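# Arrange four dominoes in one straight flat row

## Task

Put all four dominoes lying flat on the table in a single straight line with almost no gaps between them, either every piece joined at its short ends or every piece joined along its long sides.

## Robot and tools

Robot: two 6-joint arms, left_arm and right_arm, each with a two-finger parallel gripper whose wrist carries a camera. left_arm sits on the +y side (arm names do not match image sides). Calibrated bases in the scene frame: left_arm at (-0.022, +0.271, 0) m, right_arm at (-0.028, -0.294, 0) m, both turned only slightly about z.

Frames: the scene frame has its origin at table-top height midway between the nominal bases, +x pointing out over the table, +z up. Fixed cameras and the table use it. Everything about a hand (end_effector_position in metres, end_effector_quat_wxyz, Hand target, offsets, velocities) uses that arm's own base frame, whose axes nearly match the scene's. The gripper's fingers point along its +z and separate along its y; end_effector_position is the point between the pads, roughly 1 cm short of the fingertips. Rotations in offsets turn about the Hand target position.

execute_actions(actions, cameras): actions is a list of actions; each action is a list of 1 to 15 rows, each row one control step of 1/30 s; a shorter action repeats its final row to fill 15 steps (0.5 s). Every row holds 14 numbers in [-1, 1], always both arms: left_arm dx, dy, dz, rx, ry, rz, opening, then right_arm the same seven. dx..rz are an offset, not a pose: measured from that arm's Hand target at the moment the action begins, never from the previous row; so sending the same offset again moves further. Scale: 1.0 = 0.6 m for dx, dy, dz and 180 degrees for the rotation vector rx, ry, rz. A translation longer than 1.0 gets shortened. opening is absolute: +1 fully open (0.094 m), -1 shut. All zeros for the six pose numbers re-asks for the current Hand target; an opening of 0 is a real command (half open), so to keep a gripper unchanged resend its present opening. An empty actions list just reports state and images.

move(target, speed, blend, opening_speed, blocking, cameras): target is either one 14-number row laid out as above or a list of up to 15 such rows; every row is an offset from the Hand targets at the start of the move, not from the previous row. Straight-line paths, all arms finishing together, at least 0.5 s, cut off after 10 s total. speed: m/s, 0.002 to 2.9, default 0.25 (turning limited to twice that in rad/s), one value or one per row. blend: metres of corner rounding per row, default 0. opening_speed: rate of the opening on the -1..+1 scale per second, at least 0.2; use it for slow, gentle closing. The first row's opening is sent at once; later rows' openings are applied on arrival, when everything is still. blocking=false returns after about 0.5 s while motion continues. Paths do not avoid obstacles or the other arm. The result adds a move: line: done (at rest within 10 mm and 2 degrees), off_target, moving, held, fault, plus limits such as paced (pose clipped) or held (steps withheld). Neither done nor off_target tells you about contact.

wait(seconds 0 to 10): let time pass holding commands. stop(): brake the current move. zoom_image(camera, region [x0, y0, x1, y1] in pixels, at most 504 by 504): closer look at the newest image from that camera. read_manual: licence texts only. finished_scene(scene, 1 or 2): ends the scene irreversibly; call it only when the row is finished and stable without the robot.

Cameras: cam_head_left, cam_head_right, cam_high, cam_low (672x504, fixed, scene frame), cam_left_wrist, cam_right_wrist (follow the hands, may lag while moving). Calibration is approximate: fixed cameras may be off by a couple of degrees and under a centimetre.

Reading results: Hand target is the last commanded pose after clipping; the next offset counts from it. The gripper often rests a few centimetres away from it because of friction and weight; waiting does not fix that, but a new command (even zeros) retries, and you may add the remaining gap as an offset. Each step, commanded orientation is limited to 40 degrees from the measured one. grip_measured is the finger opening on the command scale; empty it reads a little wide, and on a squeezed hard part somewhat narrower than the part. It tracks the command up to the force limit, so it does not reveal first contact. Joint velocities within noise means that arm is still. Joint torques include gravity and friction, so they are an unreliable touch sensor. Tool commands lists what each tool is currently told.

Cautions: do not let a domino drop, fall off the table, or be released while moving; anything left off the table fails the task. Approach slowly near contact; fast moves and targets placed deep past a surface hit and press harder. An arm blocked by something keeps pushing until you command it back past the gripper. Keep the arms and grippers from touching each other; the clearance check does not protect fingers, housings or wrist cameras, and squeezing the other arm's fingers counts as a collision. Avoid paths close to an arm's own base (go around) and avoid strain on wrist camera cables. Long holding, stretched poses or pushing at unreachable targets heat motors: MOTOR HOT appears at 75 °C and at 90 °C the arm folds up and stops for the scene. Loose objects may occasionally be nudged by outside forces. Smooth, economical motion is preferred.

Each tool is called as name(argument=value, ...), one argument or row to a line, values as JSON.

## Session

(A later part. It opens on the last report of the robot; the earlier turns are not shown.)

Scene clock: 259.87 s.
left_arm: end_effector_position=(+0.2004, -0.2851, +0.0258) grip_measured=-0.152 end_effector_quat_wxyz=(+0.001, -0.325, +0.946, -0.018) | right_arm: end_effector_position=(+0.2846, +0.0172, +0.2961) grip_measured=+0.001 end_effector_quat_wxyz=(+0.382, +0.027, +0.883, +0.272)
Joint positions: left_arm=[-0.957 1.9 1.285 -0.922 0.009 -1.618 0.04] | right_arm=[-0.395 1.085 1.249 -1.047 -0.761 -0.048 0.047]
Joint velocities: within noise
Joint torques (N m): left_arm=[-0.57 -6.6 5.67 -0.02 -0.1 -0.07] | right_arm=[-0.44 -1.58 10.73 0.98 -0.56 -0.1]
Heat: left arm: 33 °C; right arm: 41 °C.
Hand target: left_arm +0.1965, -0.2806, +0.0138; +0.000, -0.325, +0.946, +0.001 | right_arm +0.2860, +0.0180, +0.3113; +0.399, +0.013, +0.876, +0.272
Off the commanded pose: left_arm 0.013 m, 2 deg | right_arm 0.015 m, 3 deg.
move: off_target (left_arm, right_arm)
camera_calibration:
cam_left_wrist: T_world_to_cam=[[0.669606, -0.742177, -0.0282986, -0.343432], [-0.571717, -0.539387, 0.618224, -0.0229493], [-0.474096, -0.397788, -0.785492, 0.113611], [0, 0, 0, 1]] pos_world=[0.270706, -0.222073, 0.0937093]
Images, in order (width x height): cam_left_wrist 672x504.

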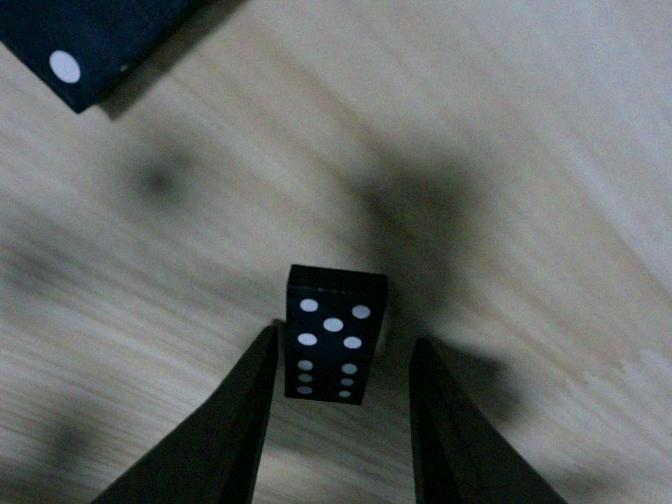

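move(
  target=[-0.006,0.007,-0.003,0,0,0,-0.15,0,0,0,0,0,0,0],
  cameras=["cam_left_wrist"],
  speed=0.06,
)

move(
  target=[0,0,0.002,0,0,0,-0.6,0,0,0,0,0,0,0],
  cameras=["cam_left_wrist"],
  opening_speed=0.3,
)

Scene clock: 262.20 s.
left_arm: end_effector_position=(+0.1983, -0.2822, +0.0217) grip_measured=-0.152 end_effector_quat_wxyz=(+0.000, -0.325, +0.945, -0.014) | right_arm: end_effector_position=(+0.2846, +0.0172, +0.2961) grip_measured=+0.001 end_effector_quat_wxyz=(+0.382, +0.027, +0.883, +0.272)
Joint positions: left_arm=[-0.957 1.9 1.268 -0.912 0.009 -1.62 0.04] | right_arm=[-0.395 1.085 1.249 -1.047 -0.761 -0.048 0.047]
Joint velocities: within noise
Joint torques (N m): left_arm=[-0.69 -7.61 4.53 0.03 -0.1 -0.05] | right_arm=[-0.42 -1.74 10.76 0.98 -0.55 -0.1]
Heat: left arm: 32 °C; right arm: 41 °C.
Hand target: left_arm +0.1928, -0.2764, +0.0120; +0.000, -0.325, +0.946, +0.001 | right_arm +0.2860, +0.0180, +0.3113; +0.399, +0.013, +0.876, +0.272
Off the commanded pose: left_arm 0.013 m, 2 deg | right_arm 0.015 m, 3 deg.
move: off_target (left_arm, right_arm)
camera_calibration:
cam_left_wrist: T_world_to_cam=[[0.670558, -0.740986, -0.0359268, -0.33968], [-0.568161, -0.544093, 0.617378, -0.0220706], [-0.477016, -0.393576, -0.785846, 0.112337], [0, 0, 0, 1]] pos_world=[0.268822, -0.219493, 0.0897021]
Images, in order (width x height): cam_left_wrist 672x504.

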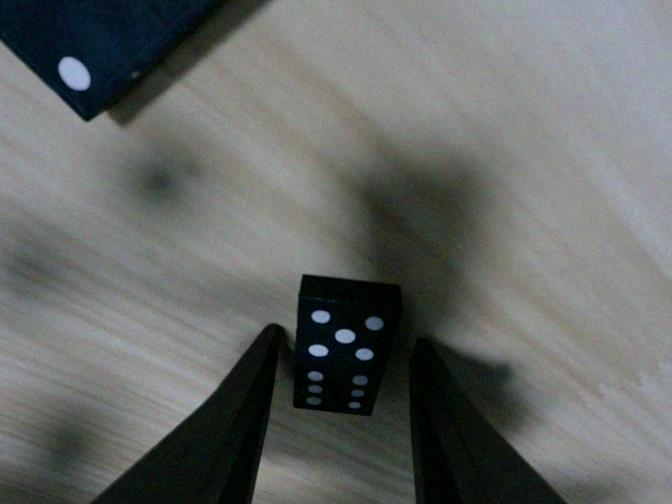

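Scene clock: 263.90 s.
left_arm: end_effector_position=(+0.2005, -0.2853, +0.0219) grip_measured=-0.505 end_effector_quat_wxyz=(+0.002, -0.326, +0.945, -0.021) | right_arm: end_effector_position=(+0.2846, +0.0172, +0.2961) grip_measured=+0.001 end_effector_quat_wxyz=(+0.382, +0.027, +0.883, +0.272)
Joint positions: left_arm=[-0.957 1.9 1.268 -0.897 0.009 -1.62 0.023] | right_arm=[-0.395 1.085 1.249 -1.047 -0.761 -0.048 0.047]
Joint velocities: within noise
Joint torques (N m): left_arm=[-0.7 -7.76 4.85 -0.15 -0.1 -0.06] | right_arm=[-0.42 -1.76 10.8 0.97 -0.54 -0.08]
Heat: left arm: 32 °C; right arm: 41 °C.
Hand target: left_arm +0.1928, -0.2764, +0.0132; +0.000, -0.325, +0.946, +0.001 | right_arm +0.2860, +0.0180, +0.3113; +0.399, +0.013, +0.876, +0.272
Off the commanded pose: left_arm 0.015 m, 3 deg | right_arm 0.015 m, 3 deg.
move: off_target (left_arm, right_arm)
camera_calibration:
cam_left_wrist: T_world_to_cam=[[0.671123, -0.741044, -0.0211793, -0.343889], [-0.573225, -0.536831, 0.619053, -0.0195852], [-0.470115, -0.40332, -0.785064, 0.108112], [0, 0, 0, 1]] pos_world=[0.27039, -0.221747, 0.0897157]
Images, in order (width x height): cam_left_wrist 672x504.

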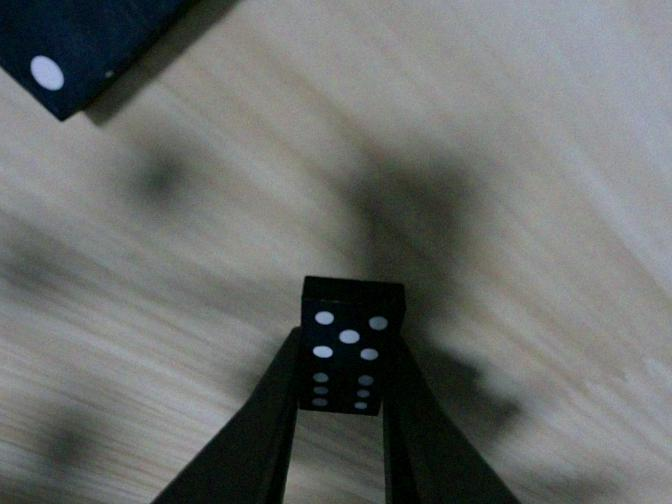

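move(
  target=[
    [0.008,-0.008,0.08,0,0,0,-0.6,0,0,0,0,0,0,0],
    [0.001,0.157,0.083,0,0,-0.2853,-0.6,0,0,0,0,0,0,0],
  ],
  cameras=["cam_left_wrist"],
  speed=0.1,
)

Scene clock: 271.93 s.
left_arm: end_effector_position=(+0.1914, -0.1853, +0.0601) grip_measured=-0.505 end_effector_quat_wxyz=(-0.012, +0.118, +0.993, +0.003) | right_arm: end_effector_position=(+0.2846, +0.0172, +0.2961) grip_measured=+0.001 end_effector_quat_wxyz=(+0.382, +0.027, +0.883, +0.272)
Joint positions: left_arm=[-0.767 1.611 1.081 -1.064 0.009 -0.531 0.023] | right_arm=[-0.395 1.085 1.249 -1.047 -0.761 -0.048 0.047]
Joint velocities: within noise
Joint torques (N m): left_arm=[0.5 -8.01 5.57 -0.04 -0.11 -0.04] | right_arm=[-0.46 -1.73 10.71 0.99 -0.53 -0.12]
Heat: left arm: 33 °C; right arm: 41 °C.
Hand target: left_arm +0.1934, -0.1822, +0.0630; +0.000, +0.117, +0.993, +0.001 | right_arm +0.2860, +0.0179, +0.3113; +0.399, +0.013, +0.876, +0.272
Off the commanded pose: left_arm 0.005 m, 1 deg | right_arm 0.015 m, 3 deg.
move: off_target (right_arm)
camera_calibration:
cam_left_wrist: T_world_to_cam=[[-0.163614, -0.984226, -0.0673064, -0.145357], [-0.77532, 0.0860995, 0.625673, 0.159009], [-0.610008, 0.154553, -0.777177, 0.303806], [0, 0, 0, 1]] pos_world=[0.284825, -0.203708, 0.12684]
Images, in order (width x height): cam_left_wrist 672x504.

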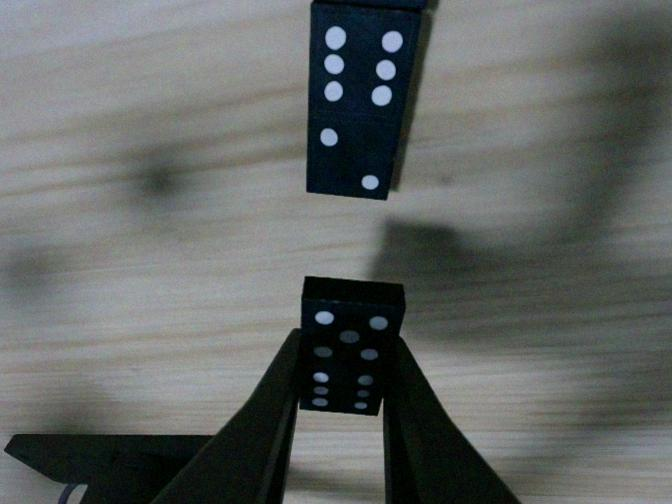

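move(
  target=[0.001,0.011,-0.08,0,0,0,-0.6,0,0,0,0,0,0,0],
  cameras=["cam_left_wrist"],
  speed=0.06,
)

Scene clock: 278.83 s.
left_arm: end_effector_position=(+0.1941, -0.1807, +0.0228) grip_measured=-0.505 end_effector_quat_wxyz=(+0.006, +0.118, +0.993, -0.009) | right_arm: end_effector_position=(+0.2846, +0.0172, +0.2961) grip_measured=+0.001 end_effector_quat_wxyz=(+0.382, +0.027, +0.883, +0.272)
Joint positions: left_arm=[-0.748 1.619 0.932 -0.863 0.009 -0.51 0.023] | right_arm=[-0.395 1.085 1.249 -1.047 -0.761 -0.048 0.047]
Joint velocities: within noise
Joint torques (N m): left_arm=[0.53 -4.52 5.46 0.09 -0.11 0.05] | right_arm=[-0.49 -1.72 10.81 0.98 -0.55 -0.09]
Heat: left arm: 32 °C; right arm: 41 °C.
Hand target: left_arm +0.1941, -0.1757, +0.0151; +0.001, +0.117, +0.993, +0.001 | right_arm +0.2860, +0.0179, +0.3113; +0.399, +0.013, +0.876, +0.272
Off the commanded pose: left_arm 0.009 m, 1 deg | right_arm 0.015 m, 3 deg.
move: off_target (right_arm)
camera_calibration:
cam_left_wrist: T_world_to_cam=[[-0.162641, -0.985741, -0.0431658, -0.143969], [-0.794463, 0.104887, 0.598186, 0.191696], [-0.585129, 0.131583, -0.800194, 0.267339], [0, 0, 0, 1]] pos_world=[0.285308, -0.1972, 0.0930383]
Images, in order (width x height): cam_left_wrist 672x504.

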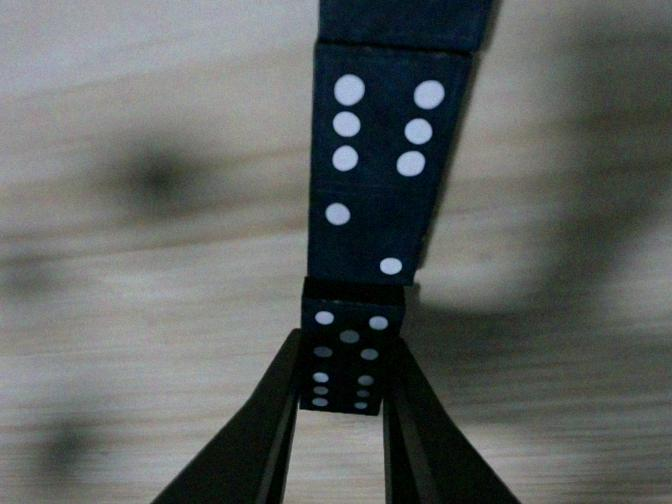

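move(
  target=[0.012,-0.004,-0.001,0,0,0,-0.6,0,0,0,0,0,0,0],
  cameras=["cam_left_wrist"],
  speed=0.04,
)

Scene clock: 282.60 s.
left_arm: end_effector_position=(+0.1951, -0.1779, +0.0193) grip_measured=-0.505 end_effector_quat_wxyz=(+0.000, +0.119, +0.993, -0.006) | right_arm: end_effector_position=(+0.2846, +0.0172, +0.2961) grip_measured=+0.001 end_effector_quat_wxyz=(+0.382, +0.027, +0.883, +0.272)
Joint positions: left_arm=[-0.737 1.634 0.932 -0.862 0.009 -0.499 0.023] | right_arm=[-0.395 1.085 1.249 -1.047 -0.761 -0.048 0.047]
Joint velocities: within noise
Joint torques (N m): left_arm=[0.68 -3.75 7.72 0.03 -0.11 0.01] | right_arm=[-0.4 -1.73 10.63 0.98 -0.54 -0.13]
Heat: left arm: 32 °C; right arm: 41 °C.
Hand target: left_arm +0.2013, -0.1781, +0.0145; +0.001, +0.117, +0.993, +0.001 | right_arm +0.2860, +0.0179, +0.3113; +0.399, +0.013, +0.876, +0.272
Off the commanded pose: left_arm 0.008 m, 1 deg | right_arm 0.015 m, 3 deg.
move: off_target (right_arm)
camera_calibration:
cam_left_wrist: T_world_to_cam=[[-0.16459, -0.985067, -0.0505291, -0.140522], [-0.788529, 0.10063, 0.606709, 0.192199], [-0.592565, 0.139702, -0.793316, 0.267507], [0, 0, 0, 1]] pos_world=[0.286941, -0.195136, 0.0885089]
Images, in order (width x height): cam_left_wrist 672x504.

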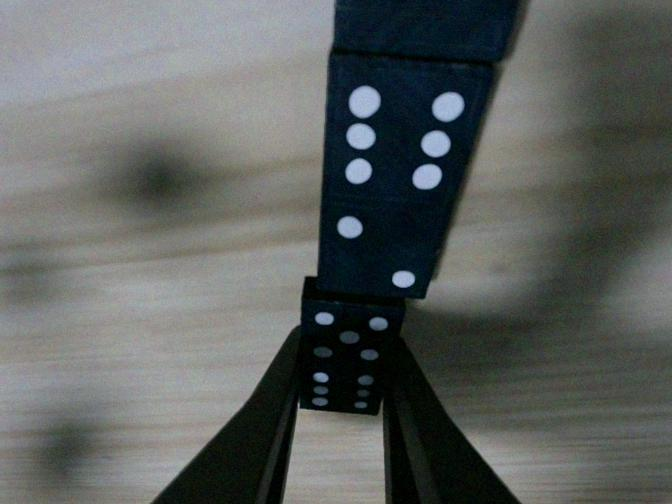

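move(
  target=[-0.006,-0.0125,0,0,0,0,-0.6,0,0,0,0,0,0,0],
  cameras=["cam_left_wrist"],
  speed=0.04,
)

Scene clock: 286.03 s.
left_arm: end_effector_position=(+0.1951, -0.1824, +0.0192) grip_measured=-0.505 end_effector_quat_wxyz=(+0.001, +0.116, +0.993, -0.005) | right_arm: end_effector_position=(+0.2846, +0.0172, +0.2961) grip_measured=+0.001 end_effector_quat_wxyz=(+0.382, +0.027, +0.883, +0.272)
Joint positions: left_arm=[-0.751 1.645 0.944 -0.862 0.007 -0.518 0.023] | right_arm=[-0.395 1.085 1.249 -1.047 -0.761 -0.048 0.047]
Joint velocities: left_arm=[-0.051 -0.002 -0.002 0.066 0.037 -0.007 0] | right_arm=[within noise]
Joint torques (N m): left_arm=[-0.66 -3.96 7.57 0.02 -0.09 -0.08] | right_arm=[-0.42 -1.69 10.81 1 -0.54 -0.1]
Heat: left arm: 32 °C; right arm: 41 °C.
Hand target: left_arm +0.1977, -0.1856, +0.0145; +0.000, +0.117, +0.993, +0.001 | right_arm +0.2860, +0.0179, +0.3113; +0.399, +0.013, +0.876, +0.272
Off the commanded pose: left_arm 0.006 m, 1 deg | right_arm 0.015 m, 3 deg.
move: off_target (right_arm)
camera_calibration:
cam_left_wrist: T_world_to_cam=[[-0.15876, -0.985966, -0.0516311, -0.146288], [-0.790096, 0.0955139, 0.605495, 0.192168], [-0.592067, 0.136922, -0.794172, 0.2676], [0, 0, 0, 1]] pos_world=[0.287044, -0.19923, 0.0886103]
Images, in order (width x height): cam_left_wrist 672x504.

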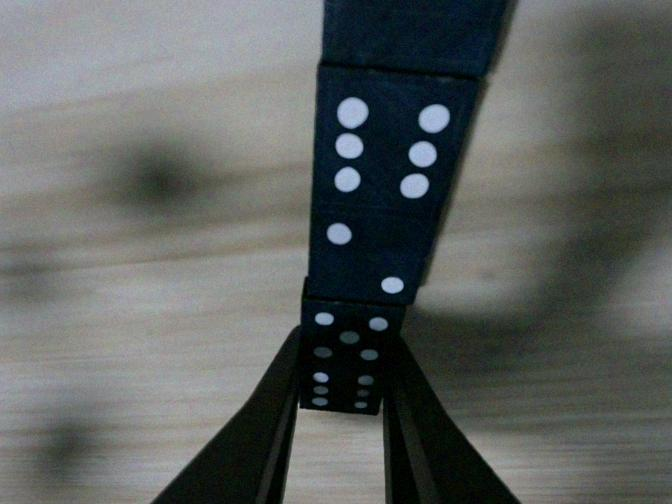

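move(
  target=[-0.003,-0.001,0.004,0,0,0,-0.3,0,0,0,0,0,0,0],
  cameras=[],
  opening_speed=0.2,
)

move(
  target=[0.0,0,0.09,0,0,0,-0.25,0,0,0,0,0,0,0],
  cameras=["cam_left_wrist"],
  speed=0.06,
)

zoom_image(
  camera="cam_left_wrist",
  region=[200, 0, 500, 330],
)

Scene clock: 291.20 s.
left_arm: end_effector_position=(+0.1950, -0.1826, +0.0192) grip_measured=-0.302 end_effector_quat_wxyz=(+0.003, +0.115, +0.993, -0.003) | right_arm: end_effector_position=(+0.2846, +0.0172, +0.2961) grip_measured=+0.001 end_effector_quat_wxyz=(+0.382, +0.027, +0.883, +0.272)
Joint positions: left_arm=[-0.756 1.645 0.944 -0.862 0.001 -0.525 0.033] | right_arm=[-0.395 1.085 1.249 -1.047 -0.761 -0.048 0.047]
Joint velocities: within noise
Joint torques (N m): left_arm=[-0.8 -4.46 7.77 -0.09 -0.03 -0.05] | right_arm=[-0.47 -1.77 10.71 0.99 -0.54 -0.13]
Heat: left arm: 32 °C; right arm: 41 °C.
Hand target: left_arm +0.1959, -0.1862, +0.0169; +0.000, +0.117, +0.993, +0.001 | right_arm +0.2860, +0.0179, +0.3113; +0.399, +0.013, +0.876, +0.272
Off the commanded pose: left_arm 0.004 m, 1 deg | right_arm 0.015 m, 3 deg.
move: off_target (right_arm)
No camera images: "cameras" was empty.

Scene clock: 292.77 s.
left_arm: end_effector_position=(+0.1941, -0.1827, +0.0607) grip_measured=-0.252 end_effector_quat_wxyz=(-0.011, +0.116, +0.993, +0.008) | right_arm: end_effector_position=(+0.2846, +0.0172, +0.2961) grip_measured=+0.001 end_effector_quat_wxyz=(+0.382, +0.027, +0.883, +0.272)
Joint positions: left_arm=[-0.758 1.615 1.088 -1.071 0.001 -0.525 0.035] | right_arm=[-0.395 1.085 1.249 -1.047 -0.761 -0.048 0.047]
Joint velocities: within noise
Joint torques (N m): left_arm=[-0.58 -7.75 8.53 -0.28 -0.03 -0.05] | right_arm=[-0.42 -1.72 10.71 0.99 -0.55 -0.11]
Heat: left arm: 32 °C; right arm: 41 °C.
Hand target: left_arm +0.1959, -0.1862, +0.0709; +0.001, +0.117, +0.993, +0.001 | right_arm +0.2860, +0.0179, +0.3113; +0.399, +0.013, +0.876, +0.272
Off the commanded pose: left_arm 0.011 m, 2 deg | right_arm 0.015 m, 3 deg.
move: off_target (left_arm, right_arm)
camera_calibration:
cam_left_wrist: T_world_to_cam=[[-0.160597, -0.984097, -0.0758996, -0.142392], [-0.776959, 0.078619, 0.624623, 0.159493], [-0.608723, 0.159284, -0.777229, 0.306165], [0, 0, 0, 1]] pos_world=[0.287421, -0.201434, 0.12753]
Images, in order (width x height): cam_left_wrist 672x504.

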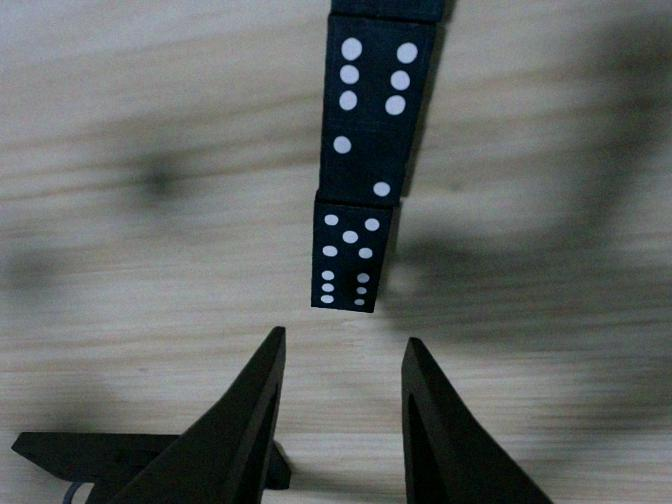

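Scaled by 1.527 from the camera's 672x504 image, which has a finer 960x720 frame.

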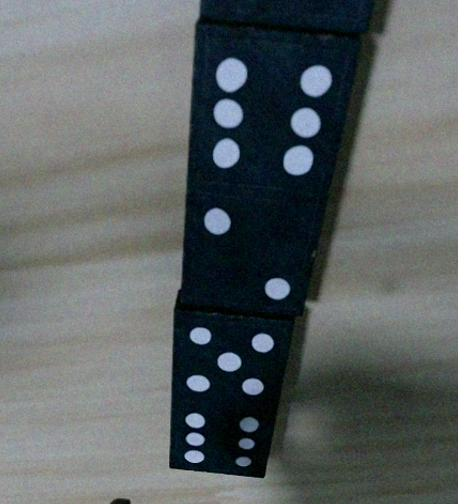

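move(
  target=[0.042,-0.006,-0.045,0,0,0,-0.1,0,0,0,0,0,0,0],
  cameras=["cam_left_wrist"],
  speed=0.06,
)

Scene clock: 298.37 s.
left_arm: end_effector_position=(+0.2135, -0.1861, +0.0449) grip_measured=-0.102 end_effector_quat_wxyz=(-0.004, +0.118, +0.993, +0.002) | right_arm: end_effector_position=(+0.2846, +0.0172, +0.2961) grip_measured=+0.001 end_effector_quat_wxyz=(+0.382, +0.027, +0.883, +0.272)
Joint positions: left_arm=[-0.72 1.68 1.093 -0.995 0.001 -0.483 0.042] | right_arm=[-0.395 1.085 1.249 -1.047 -0.761 -0.048 0.047]
Joint velocities: within noise
Joint torques (N m): left_arm=[0.46 -5.08 8.59 0 -0.04 0.08] | right_arm=[-0.42 -1.78 10.85 1 -0.54 -0.12]
Heat: left arm: 32 °C; right arm: 41 °C.
Hand target: left_arm +0.2211, -0.1898, +0.0439; +0.001, +0.117, +0.993, +0.001 | right_arm +0.2860, +0.0179, +0.3113; +0.399, +0.013, +0.876, +0.272
Off the commanded pose: left_arm 0.009 m, 1 deg | right_arm 0.015 m, 3 deg.
move: off_target (right_arm)
camera_calibration:
cam_left_wrist: T_world_to_cam=[[-0.162724, -0.98446, -0.0660343, -0.143858], [-0.784051, 0.0883877, 0.614371, 0.188428], [-0.598986, 0.151747, -0.78625, 0.303254], [0, 0, 0, 1]] pos_world=[0.305973, -0.204295, 0.11317]
Images, in order (width x height): cam_left_wrist 672x504.

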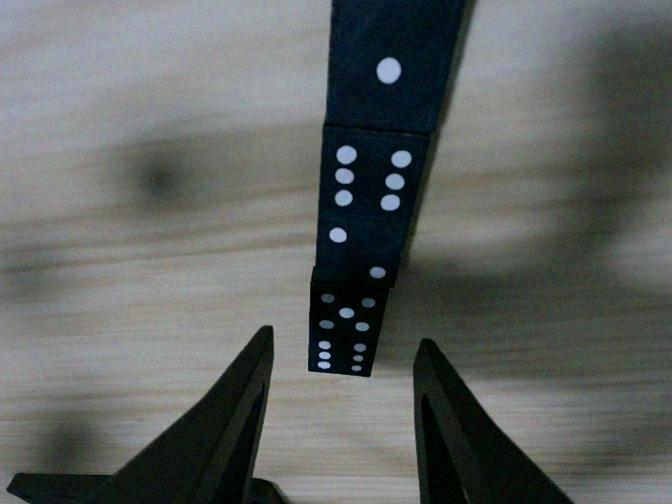

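move(
  target=[-0.011,0.003,-0.048,0,0,0,-0.1,0,0,0,0,0,0,0],
  cameras=["cam_left_wrist"],
  speed=0.05,
)

Scene clock: 301.53 s.
left_arm: end_effector_position=(+0.2176, -0.1896, +0.0237) grip_measured=-0.102 end_effector_quat_wxyz=(+0.009, +0.118, +0.993, -0.007) | right_arm: end_effector_position=(+0.2846, +0.0172, +0.2961) grip_measured=+0.001 end_effector_quat_wxyz=(+0.382, +0.027, +0.883, +0.272)
Joint positions: left_arm=[-0.72 1.702 1.027 -0.875 0.001 -0.484 0.042] | right_arm=[-0.395 1.085 1.249 -1.047 -0.761 -0.048 0.047]
Joint velocities: within noise
Joint torques (N m): left_arm=[-0.42 -5.12 5.5 0.08 -0.03 -0.06] | right_arm=[-0.43 -1.68 10.71 0.96 -0.55 -0.09]
Heat: left arm: 32 °C; right arm: 41 °C.
Hand target: left_arm +0.2144, -0.1880, +0.0150; +0.000, +0.117, +0.993, +0.001 | right_arm +0.2860, +0.0179, +0.3113; +0.399, +0.013, +0.876, +0.272
Off the commanded pose: left_arm 0.009 m, 1 deg | right_arm 0.015 m, 3 deg.
move: off_target (right_arm)
camera_calibration:
cam_left_wrist: T_world_to_cam=[[-0.160967, -0.985733, -0.0491992, -0.149098], [-0.798611, 0.100795, 0.593347, 0.210899], [-0.579923, 0.1348, -0.803441, 0.282551], [0, 0, 0, 1]] pos_world=[0.308285, -0.206316, 0.0945414]
Images, in order (width x height): cam_left_wrist 672x504.

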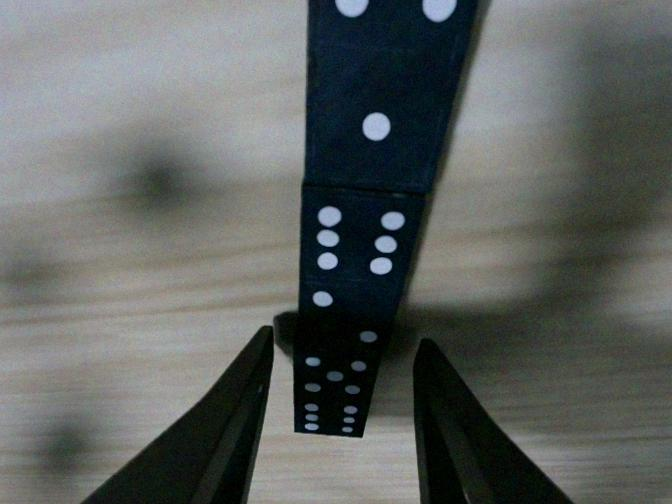

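move(
  target=[0,0,0,0,0,0,-0.55,0,0,0,0,0,0,0],
  cameras=["cam_left_wrist"],
  opening_speed=0.2,
)

move(
  target=[0,0,0,0,0,0,-0.2,0,0,0,0,0,0,0],
  cameras=[],
  opening_speed=0.2,
)

move(
  target=[0.02,-0.003,0.11,0,0,0,-0.2,0,0,0,0,0,0,0],
  cameras=["cam_left_wrist"],
  speed=0.06,
)

zoom_image(
  camera="cam_left_wrist",
  region=[200, 0, 500, 330],
)

Scene clock: 307.13 s.
left_arm: end_effector_position=(+0.2177, -0.1897, +0.0237) grip_measured=-0.521 end_effector_quat_wxyz=(+0.009, +0.118, +0.993, -0.007) | right_arm: end_effector_position=(+0.2846, +0.0172, +0.2961) grip_measured=+0.001 end_effector_quat_wxyz=(+0.382, +0.027, +0.883, +0.272)
Joint positions: left_arm=[-0.72 1.702 1.027 -0.874 0.001 -0.484 0.022] | right_arm=[-0.395 1.085 1.249 -1.047 -0.761 -0.048 0.047]
Joint velocities: within noise
Joint torques (N m): left_arm=[-0.42 -5.12 5.52 0.06 -0.04 -0.06] | right_arm=[-0.43 -1.78 10.8 1 -0.55 -0.09]
Heat: left arm: 32 °C; right arm: 41 °C.
Hand target: left_arm +0.2144, -0.1879, +0.0150; +0.000, +0.117, +0.993, +0.001 | right_arm +0.2860, +0.0179, +0.3113; +0.399, +0.013, +0.876, +0.272
Off the commanded pose: left_arm 0.009 m, 1 deg | right_arm 0.015 m, 3 deg.
move: off_target (right_arm)
camera_calibration:
cam_left_wrist: T_world_to_cam=[[-0.16095, -0.985755, -0.048799, -0.149227], [-0.798968, 0.101105, 0.592813, 0.211211], [-0.579435, 0.134402, -0.80386, 0.28243], [0, 0, 0, 1]] pos_world=[0.308382, -0.206415, 0.0945432]
Images, in order (width x height): cam_left_wrist 672x504.

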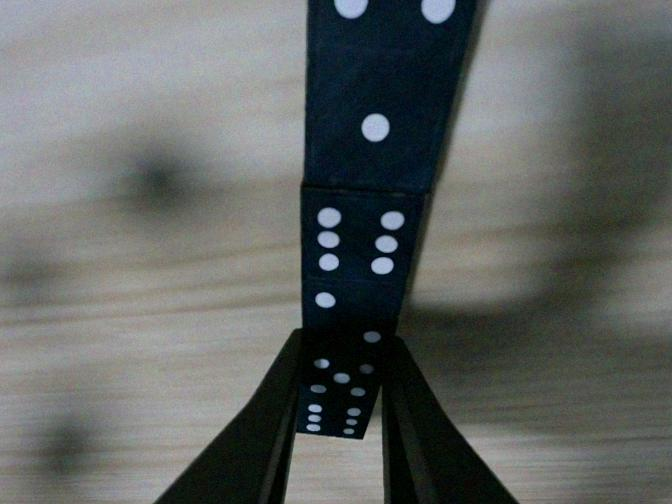

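Scene clock: 309.10 s.
left_arm: end_effector_position=(+0.2177, -0.1897, +0.0237) grip_measured=-0.202 end_effector_quat_wxyz=(+0.009, +0.118, +0.993, -0.007) | right_arm: end_effector_position=(+0.2846, +0.0172, +0.2961) grip_measured=+0.001 end_effector_quat_wxyz=(+0.382, +0.027, +0.883, +0.272)
Joint positions: left_arm=[-0.72 1.702 1.027 -0.874 0.001 -0.484 0.037] | right_arm=[-0.395 1.085 1.249 -1.047 -0.761 -0.048 0.047]
Joint velocities: within noise
Joint torques (N m): left_arm=[-0.42 -5.12 5.52 0.06 -0.03 -0.06] | right_arm=[-0.38 -1.8 10.84 0.97 -0.54 -0.11]
Heat: left arm: 32 °C; right arm: 41 °C.
Hand target: left_arm +0.2143, -0.1879, +0.0150; +0.000, +0.117, +0.993, +0.001 | right_arm +0.2860, +0.0179, +0.3113; +0.399, +0.013, +0.876, +0.272
Off the commanded pose: left_arm 0.010 m, 1 deg | right_arm 0.015 m, 3 deg.
move: off_target (right_arm)
No camera images: "cameras" was empty.

Scene clock: 310.90 s.
left_arm: end_effector_position=(+0.2221, -0.1893, +0.0697) grip_measured=-0.202 end_effector_quat_wxyz=(-0.013, +0.118, +0.993, +0.008) | right_arm: end_effector_position=(+0.2846, +0.0172, +0.2961) grip_measured=+0.001 end_effector_quat_wxyz=(+0.382, +0.027, +0.883, +0.272)
Joint positions: left_arm=[-0.709 1.702 1.22 -1.119 0.001 -0.472 0.037] | right_arm=[-0.395 1.085 1.249 -1.047 -0.761 -0.048 0.047]
Joint velocities: within noise
Joint torques (N m): left_arm=[0.51 -8.69 8.68 -0.34 -0.03 0.06] | right_arm=[-0.54 -1.76 10.78 0.98 -0.54 -0.11]
Heat: left arm: 32 °C; right arm: 41 °C.
Hand target: left_arm +0.2264, -0.1897, +0.0810; +0.000, +0.117, +0.993, +0.001 | right_arm +0.2860, +0.0179, +0.3113; +0.399, +0.013, +0.876, +0.272
Off the commanded pose: left_arm 0.012 m, 2 deg | right_arm 0.015 m, 3 deg.
move: off_target (left_arm, right_arm)
camera_calibration:
cam_left_wrist: T_world_to_cam=[[-0.164589, -0.983432, -0.0759774, -0.142707], [-0.774714, 0.0812118, 0.627074, 0.175948], [-0.610515, 0.162071, -0.775245, 0.332023], [0, 0, 0, 1]] pos_world=[0.315526, -0.208442, 0.136224]
Images, in order (width x height): cam_left_wrist 672x504.

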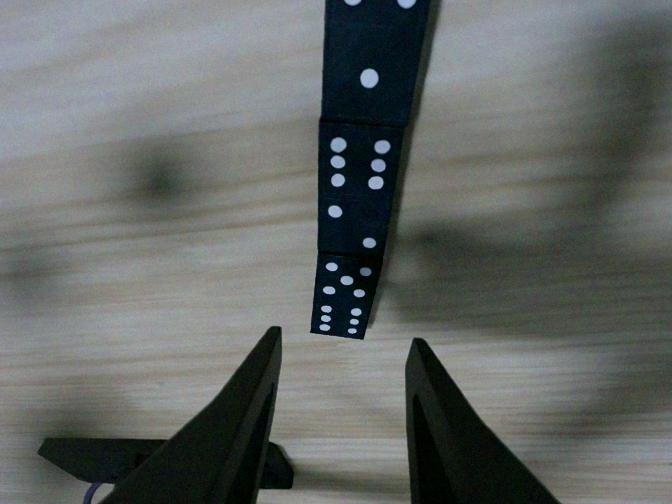

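Scaled by 1.527 from the camera's 672x504 image, which has a finer 960x720 frame.

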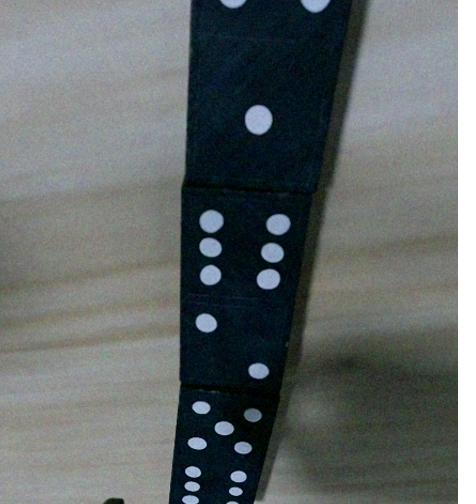

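move(
  target=[
    [-0.055,0.010,-0.065,0,0,0,-0.1,0,0,0,0,0,0,0],
  ],
  cameras=["cam_left_wrist"],
  speed=0.06,
)

Scene clock: 314.83 s.
left_arm: end_effector_position=(+0.1937, -0.1826, +0.0382) grip_measured=-0.102 end_effector_quat_wxyz=(-0.011, +0.118, +0.993, +0.008) | right_arm: end_effector_position=(+0.2846, +0.0172, +0.2961) grip_measured=+0.001 end_effector_quat_wxyz=(+0.382, +0.027, +0.883, +0.272)
Joint positions: left_arm=[-0.759 1.643 1.024 -0.979 0.001 -0.523 0.042] | right_arm=[-0.395 1.085 1.249 -1.047 -0.761 -0.048 0.047]
Joint velocities: within noise
Joint torques (N m): left_arm=[-0.49 -8.27 5.48 -0.05 -0.03 -0.08] | right_arm=[-0.38 -1.69 10.92 0.99 -0.54 -0.11]
Heat: left arm: 32 °C; right arm: 41 °C.
Hand target: left_arm +0.1935, -0.1838, +0.0421; +0.001, +0.117, +0.993, +0.001 | right_arm +0.2860, +0.0179, +0.3113; +0.399, +0.013, +0.876, +0.272
Off the commanded pose: left_arm 0.004 m, 2 deg | right_arm 0.015 m, 3 deg.
move: off_target (right_arm)
camera_calibration:
cam_left_wrist: T_world_to_cam=[[-0.16281, -0.983724, -0.0760293, -0.143543], [-0.776555, 0.0802248, 0.624921, 0.17342], [-0.60865, 0.160785, -0.776977, 0.288703], [0, 0, 0, 1]] pos_world=[0.287019, -0.201538, 0.105029]
Images, in order (width x height): cam_left_wrist 672x504.

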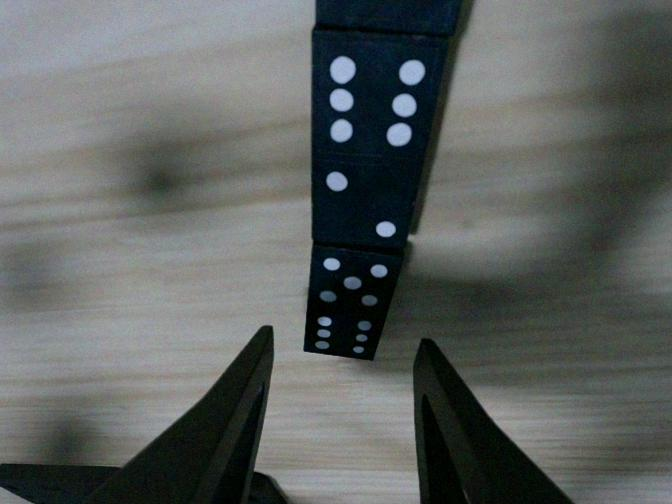

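move(
  target=[-0.006,0.004,-0.045,0,0,0,-0.1,0,0,0,0,0,0,0],
  cameras=["cam_left_wrist"],
  speed=0.05,
)

Scene clock: 316.87 s.
left_arm: end_effector_position=(+0.1901, -0.1792, +0.0194) grip_measured=-0.102 end_effector_quat_wxyz=(-0.006, +0.116, +0.993, +0.004) | right_arm: end_effector_position=(+0.2846, +0.0172, +0.2961) grip_measured=+0.001 end_effector_quat_wxyz=(+0.382, +0.027, +0.883, +0.272)
Joint positions: left_arm=[-0.759 1.642 0.942 -0.884 0.001 -0.526 0.042] | right_arm=[-0.395 1.085 1.249 -1.047 -0.761 -0.048 0.047]
Joint velocities: within noise
Joint torques (N m): left_arm=[-0.75 -5.93 4.85 0.22 -0.03 -0.07] | right_arm=[-0.53 -1.65 10.76 0.97 -0.54 -0.09]
Heat: left arm: 32 °C; right arm: 41 °C.
Hand target: left_arm +0.1898, -0.1815, +0.0151; +0.001, +0.117, +0.993, +0.001 | right_arm +0.2860, +0.0179, +0.3113; +0.399, +0.013, +0.876, +0.272
Off the commanded pose: left_arm 0.005 m, 1 deg | right_arm 0.015 m, 3 deg.
move: off_target (right_arm)
camera_calibration:
cam_left_wrist: T_world_to_cam=[[-0.15953, -0.984842, -0.0680929, -0.143269], [-0.782779, 0.0841676, 0.616582, 0.184084], [-0.601505, 0.151665, -0.78434, 0.268404], [0, 0, 0, 1]] pos_world=[0.282688, -0.197299, 0.0872612]
Images, in order (width x height): cam_left_wrist 672x504.

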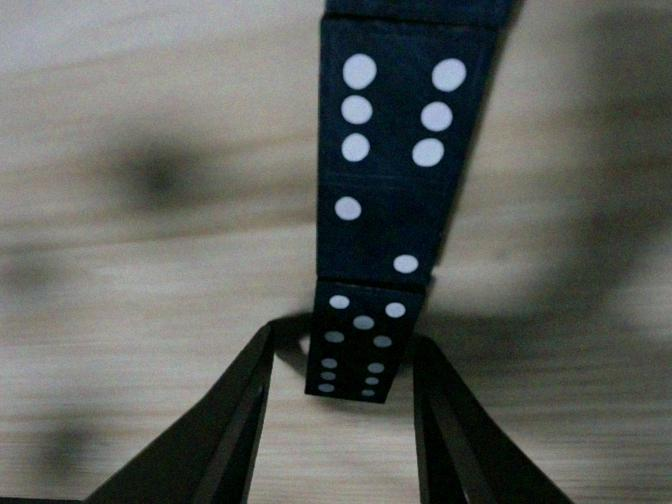

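move(
  target=[0.003,-0.009,0.002,0,0,0,-0.1,0,0,0,0,0,0,0],
  cameras=["cam_left_wrist"],
  speed=0.05,
)

Scene clock: 319.47 s.
left_arm: end_effector_position=(+0.1885, -0.1809, +0.0194) grip_measured=-0.102 end_effector_quat_wxyz=(-0.006, +0.116, +0.993, +0.004) | right_arm: end_effector_position=(+0.2846, +0.0172, +0.2961) grip_measured=+0.001 end_effector_quat_wxyz=(+0.382, +0.027, +0.883, +0.272)
Joint positions: left_arm=[-0.768 1.642 0.942 -0.884 0.001 -0.536 0.042] | right_arm=[-0.395 1.085 1.249 -1.047 -0.761 -0.048 0.047]
Joint velocities: within noise
Joint torques (N m): left_arm=[-0.83 -4.88 6.8 0.14 -0.04 -0.02] | right_arm=[-0.44 -1.63 10.76 1 -0.56 -0.11]
Heat: left arm: 32 °C; right arm: 41 °C.
Hand target: left_arm +0.1917, -0.1868, +0.0163; +0.000, +0.117, +0.993, +0.001 | right_arm +0.2860, +0.0179, +0.3113; +0.399, +0.013, +0.876, +0.272
Off the commanded pose: left_arm 0.007 m, 1 deg | right_arm 0.015 m, 3 deg.
move: off_target (right_arm)
camera_calibration:
cam_left_wrist: T_world_to_cam=[[-0.158813, -0.984953, -0.0681563, -0.145301], [-0.782931, 0.0835813, 0.616469, 0.182981], [-0.601496, 0.151265, -0.784424, 0.26767], [0, 0, 0, 1]] pos_world=[0.281188, -0.198897, 0.0872614]
Images, in order (width x height): cam_left_wrist 672x504.

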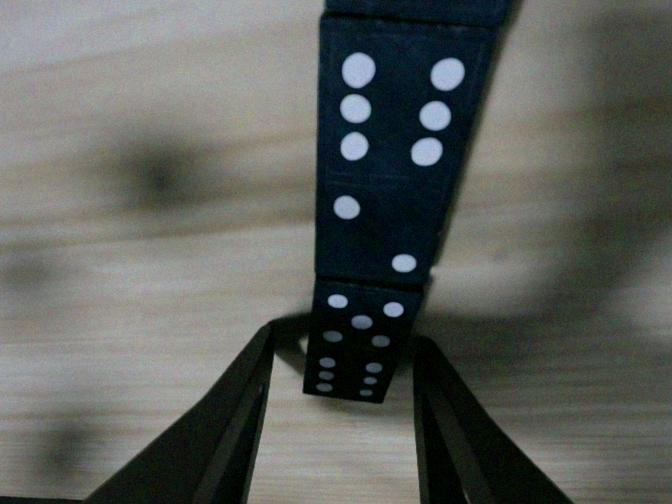

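move(
  target=[0.002,-0.005,0.003,0,0,0,-0.1,0,0,0,0,0,0,0],
  cameras=["cam_left_wrist"],
  speed=0.05,
)

Scene clock: 322.47 s.
left_arm: end_effector_position=(+0.1879, -0.1830, +0.0195) grip_measured=-0.102 end_effector_quat_wxyz=(-0.004, +0.117, +0.993, +0.003) | right_arm: end_effector_position=(+0.2846, +0.0172, +0.2961) grip_measured=+0.001 end_effector_quat_wxyz=(+0.382, +0.027, +0.883, +0.272)
Joint positions: left_arm=[-0.775 1.642 0.943 -0.881 0.001 -0.541 0.042] | right_arm=[-0.395 1.085 1.249 -1.047 -0.761 -0.048 0.047]
Joint velocities: within noise
Joint torques (N m): left_arm=[-0.59 -4.36 8.23 0.03 -0.03 -0.03] | right_arm=[-0.53 -1.61 10.77 0.97 -0.54 -0.09]
Heat: left arm: 32 °C; right arm: 41 °C.
Hand target: left_arm +0.1928, -0.1897, +0.0180; +0.000, +0.117, +0.993, +0.001 | right_arm +0.2860, +0.0179, +0.3113; +0.399, +0.013, +0.876, +0.272
Off the commanded pose: left_arm 0.009 m, 1 deg | right_arm 0.015 m, 3 deg.
move: off_target (right_arm)
camera_calibration:
cam_left_wrist: T_world_to_cam=[[-0.160805, -0.984755, -0.0663247, -0.147136], [-0.784579, 0.0867683, 0.613928, 0.183461], [-0.598814, 0.15076, -0.786571, 0.267186], [0, 0, 0, 1]] pos_world=[0.280274, -0.201093, 0.0877702]
Images, in order (width x height): cam_left_wrist 672x504.

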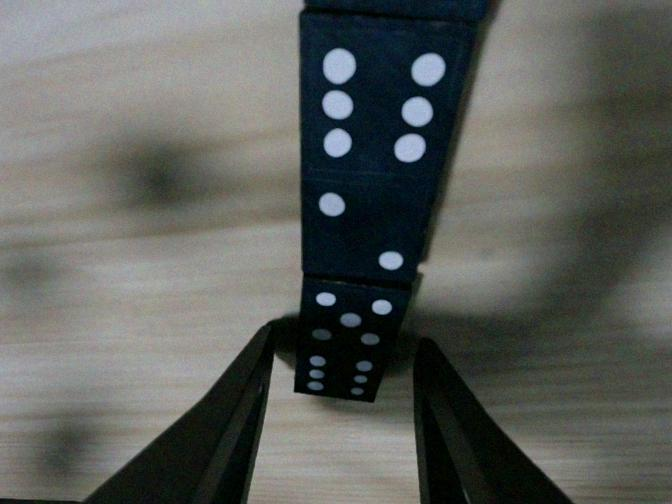

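move(
  target=[0,0,0.002,0,0,0,-0.54,0,0,0,0,0,0,0],
  cameras=["cam_left_wrist"],
  opening_speed=0.2,
)

Scene clock: 326.33 s.
left_arm: end_effector_position=(+0.1882, -0.1833, +0.0195) grip_measured=-0.505 end_effector_quat_wxyz=(-0.004, +0.117, +0.993, +0.002) | right_arm: end_effector_position=(+0.2846, +0.0172, +0.2961) grip_measured=+0.001 end_effector_quat_wxyz=(+0.382, +0.027, +0.883, +0.272)
Joint positions: left_arm=[-0.775 1.642 0.943 -0.879 0.001 -0.542 0.023] | right_arm=[-0.395 1.085 1.249 -1.047 -0.761 -0.048 0.047]
Joint velocities: within noise
Joint torques (N m): left_arm=[-0.58 -4.51 8.5 -0.04 -0.04 -0.06] | right_arm=[-0.46 -1.62 10.84 0.97 -0.53 -0.07]
Heat: left arm: 32 °C; right arm: 41 °C.
Hand target: left_arm +0.1928, -0.1897, +0.0192; +0.000, +0.117, +0.993, +0.001 | right_arm +0.2860, +0.0179, +0.3113; +0.399, +0.013, +0.876, +0.272
Off the commanded pose: left_arm 0.008 m, 0 deg | right_arm 0.015 m, 3 deg.
move: off_target (right_arm)
camera_calibration:
cam_left_wrist: T_world_to_cam=[[-0.160073, -0.984929, -0.065501, -0.147504], [-0.78536, 0.0868783, 0.612912, 0.183891], [-0.597984, 0.149553, -0.787432, 0.267], [0, 0, 0, 1]] pos_world=[0.280471, -0.201188, 0.0878738]
Images, in order (width x height): cam_left_wrist 672x504.

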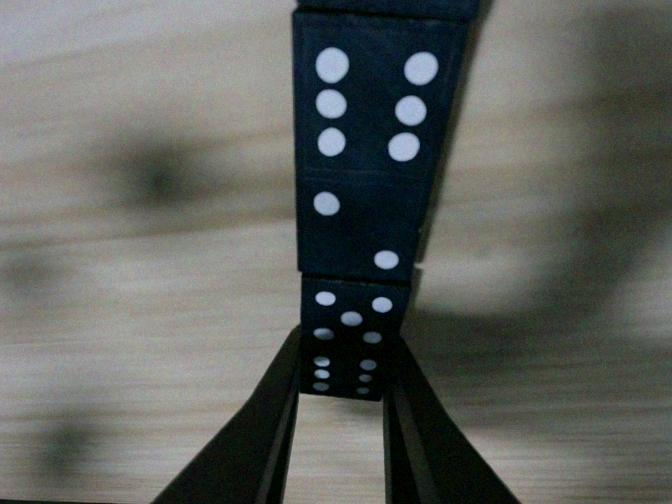

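move(
  target=[0,0,0,0,0,0,-0.25,0,0,0,0,0,0,0],
  cameras=[],
  opening_speed=0.2,
)

move(
  target=[
    [0.0,0,0.1,0,0,0,-0.25,0,0,0,0,0,0,0],
    [0.1,0.0,0.22,0,0,0,-0.25,0,0,0,0,0,0,0],
  ],
  cameras=["cam_left_wrist","cam_low","cam_head_left"],
  speed=0.08,
)

zoom_image(
  camera="cam_left_wrist",
  region=[200, 0, 536, 336],
)

zoom_image(
  camera="cam_low",
  region=[430, 190, 600, 270],
)

Scene clock: 330.30 s.
left_arm: end_effector_position=(+0.1882, -0.1833, +0.0195) grip_measured=-0.252 end_effector_quat_wxyz=(-0.004, +0.117, +0.993, +0.002) | right_arm: end_effector_position=(+0.2846, +0.0172, +0.2961) grip_measured=+0.001 end_effector_quat_wxyz=(+0.382, +0.027, +0.883, +0.272)
Joint positions: left_arm=[-0.775 1.642 0.943 -0.879 0.001 -0.542 0.035] | right_arm=[-0.395 1.085 1.249 -1.047 -0.761 -0.048 0.047]
Joint velocities: within noise
Joint torques (N m): left_arm=[-0.59 -4.51 8.49 -0.04 -0.03 -0.06] | right_arm=[-0.43 -1.57 10.74 1 -0.54 -0.1]
Heat: left arm: 32 °C; right arm: 41 °C.
Hand target: left_arm +0.1928, -0.1897, +0.0192; +0.000, +0.117, +0.993, +0.001 | right_arm +0.2860, +0.0179, +0.3113; +0.399, +0.013, +0.876, +0.272
Off the commanded pose: left_arm 0.008 m, 0 deg | right_arm 0.015 m, 3 deg.
move: off_target (right_arm)
No camera images: "cameras" was empty.

Scene clock: 332.97 s.
left_arm: end_effector_position=(+0.2502, -0.1902, +0.1533) grip_measured=-0.252 end_effector_quat_wxyz=(+0.008, +0.117, +0.993, -0.005) | right_arm: end_effector_position=(+0.2846, +0.0172, +0.2961) grip_measured=+0.001 end_effector_quat_wxyz=(+0.382, +0.027, +0.883, +0.272)
Joint positions: left_arm=[-0.653 1.718 1.573 -1.407 0.001 -0.418 0.035] | right_arm=[-0.395 1.085 1.249 -1.047 -0.761 -0.048 0.047]
Joint velocities: within noise
Joint torques (N m): left_arm=[0.36 -5.53 9.02 -0.22 -0.03 0.09] | right_arm=[-0.49 -1.65 10.69 0.99 -0.54 -0.09]
Heat: left arm: 32 °C; right arm: 41 °C.
Hand target: left_arm +0.2528, -0.1898, +0.1512; +0.000, +0.117, +0.993, +0.001 | right_arm +0.2860, +0.0179, +0.3113; +0.399, +0.013, +0.876, +0.272
Off the commanded pose: left_arm 0.003 m, 1 deg | right_arm 0.015 m, 3 deg.
move: off_target (right_arm)
camera_calibration:
cam_left_wrist: T_world_to_cam=[[-0.159923, -0.985772, -0.0517524, -0.137942], [-0.797872, 0.0982147, 0.594773, 0.15929], [-0.581227, 0.13641, -0.802226, 0.406139], [0, 0, 0, 1]] pos_world=[0.341092, -0.207025, 0.223935]
Images, in order (width x height): cam_head_left 672x504, cam_low 672x504, cam_left_wrist 672x504.

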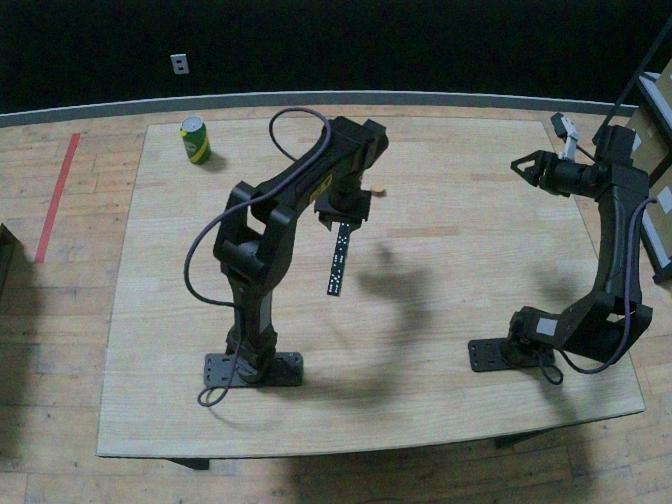

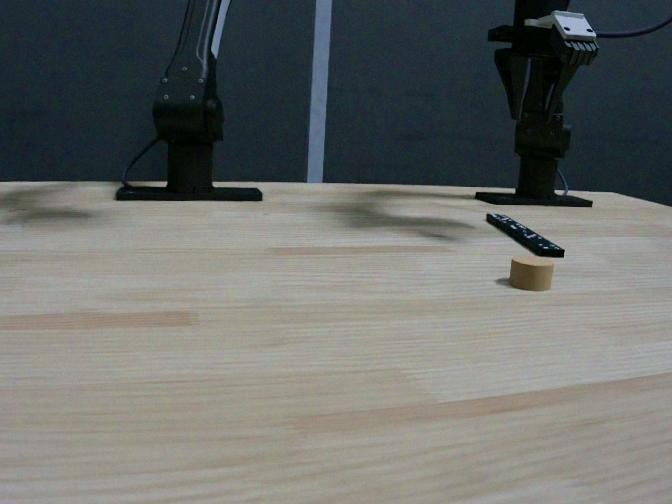

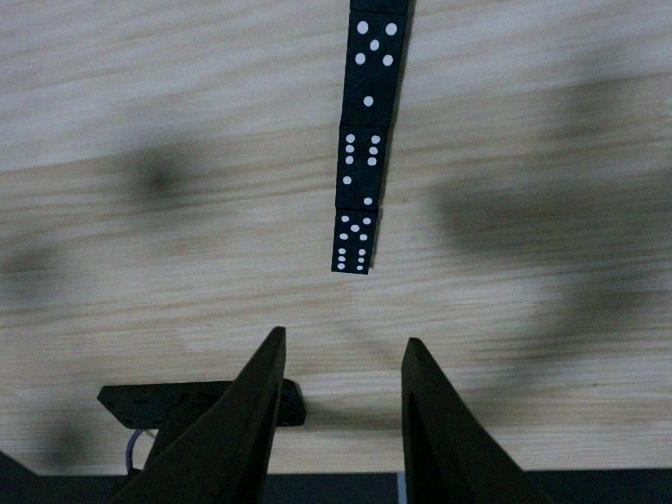

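Scaled by 1.500 from the camera's 672x504 image, which has a finer 960x720 frame.

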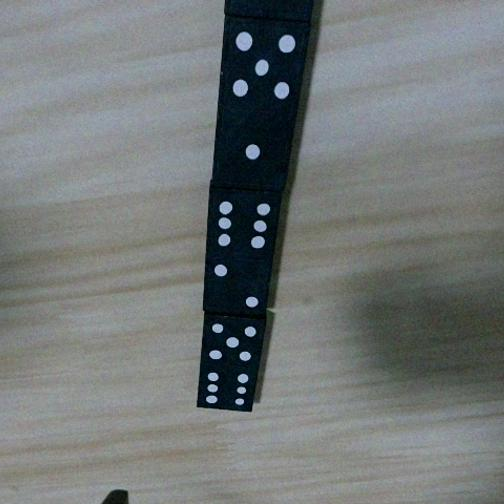

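Scaled by 2.965 from the camera's 672x504 image, which has a finer 960x720 frame.

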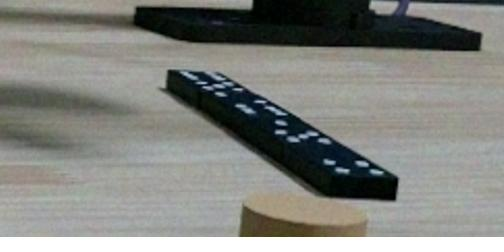

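Straight and touching. Done.

finished_scene(
  scene=1,
)

The scene is finished: the task was done.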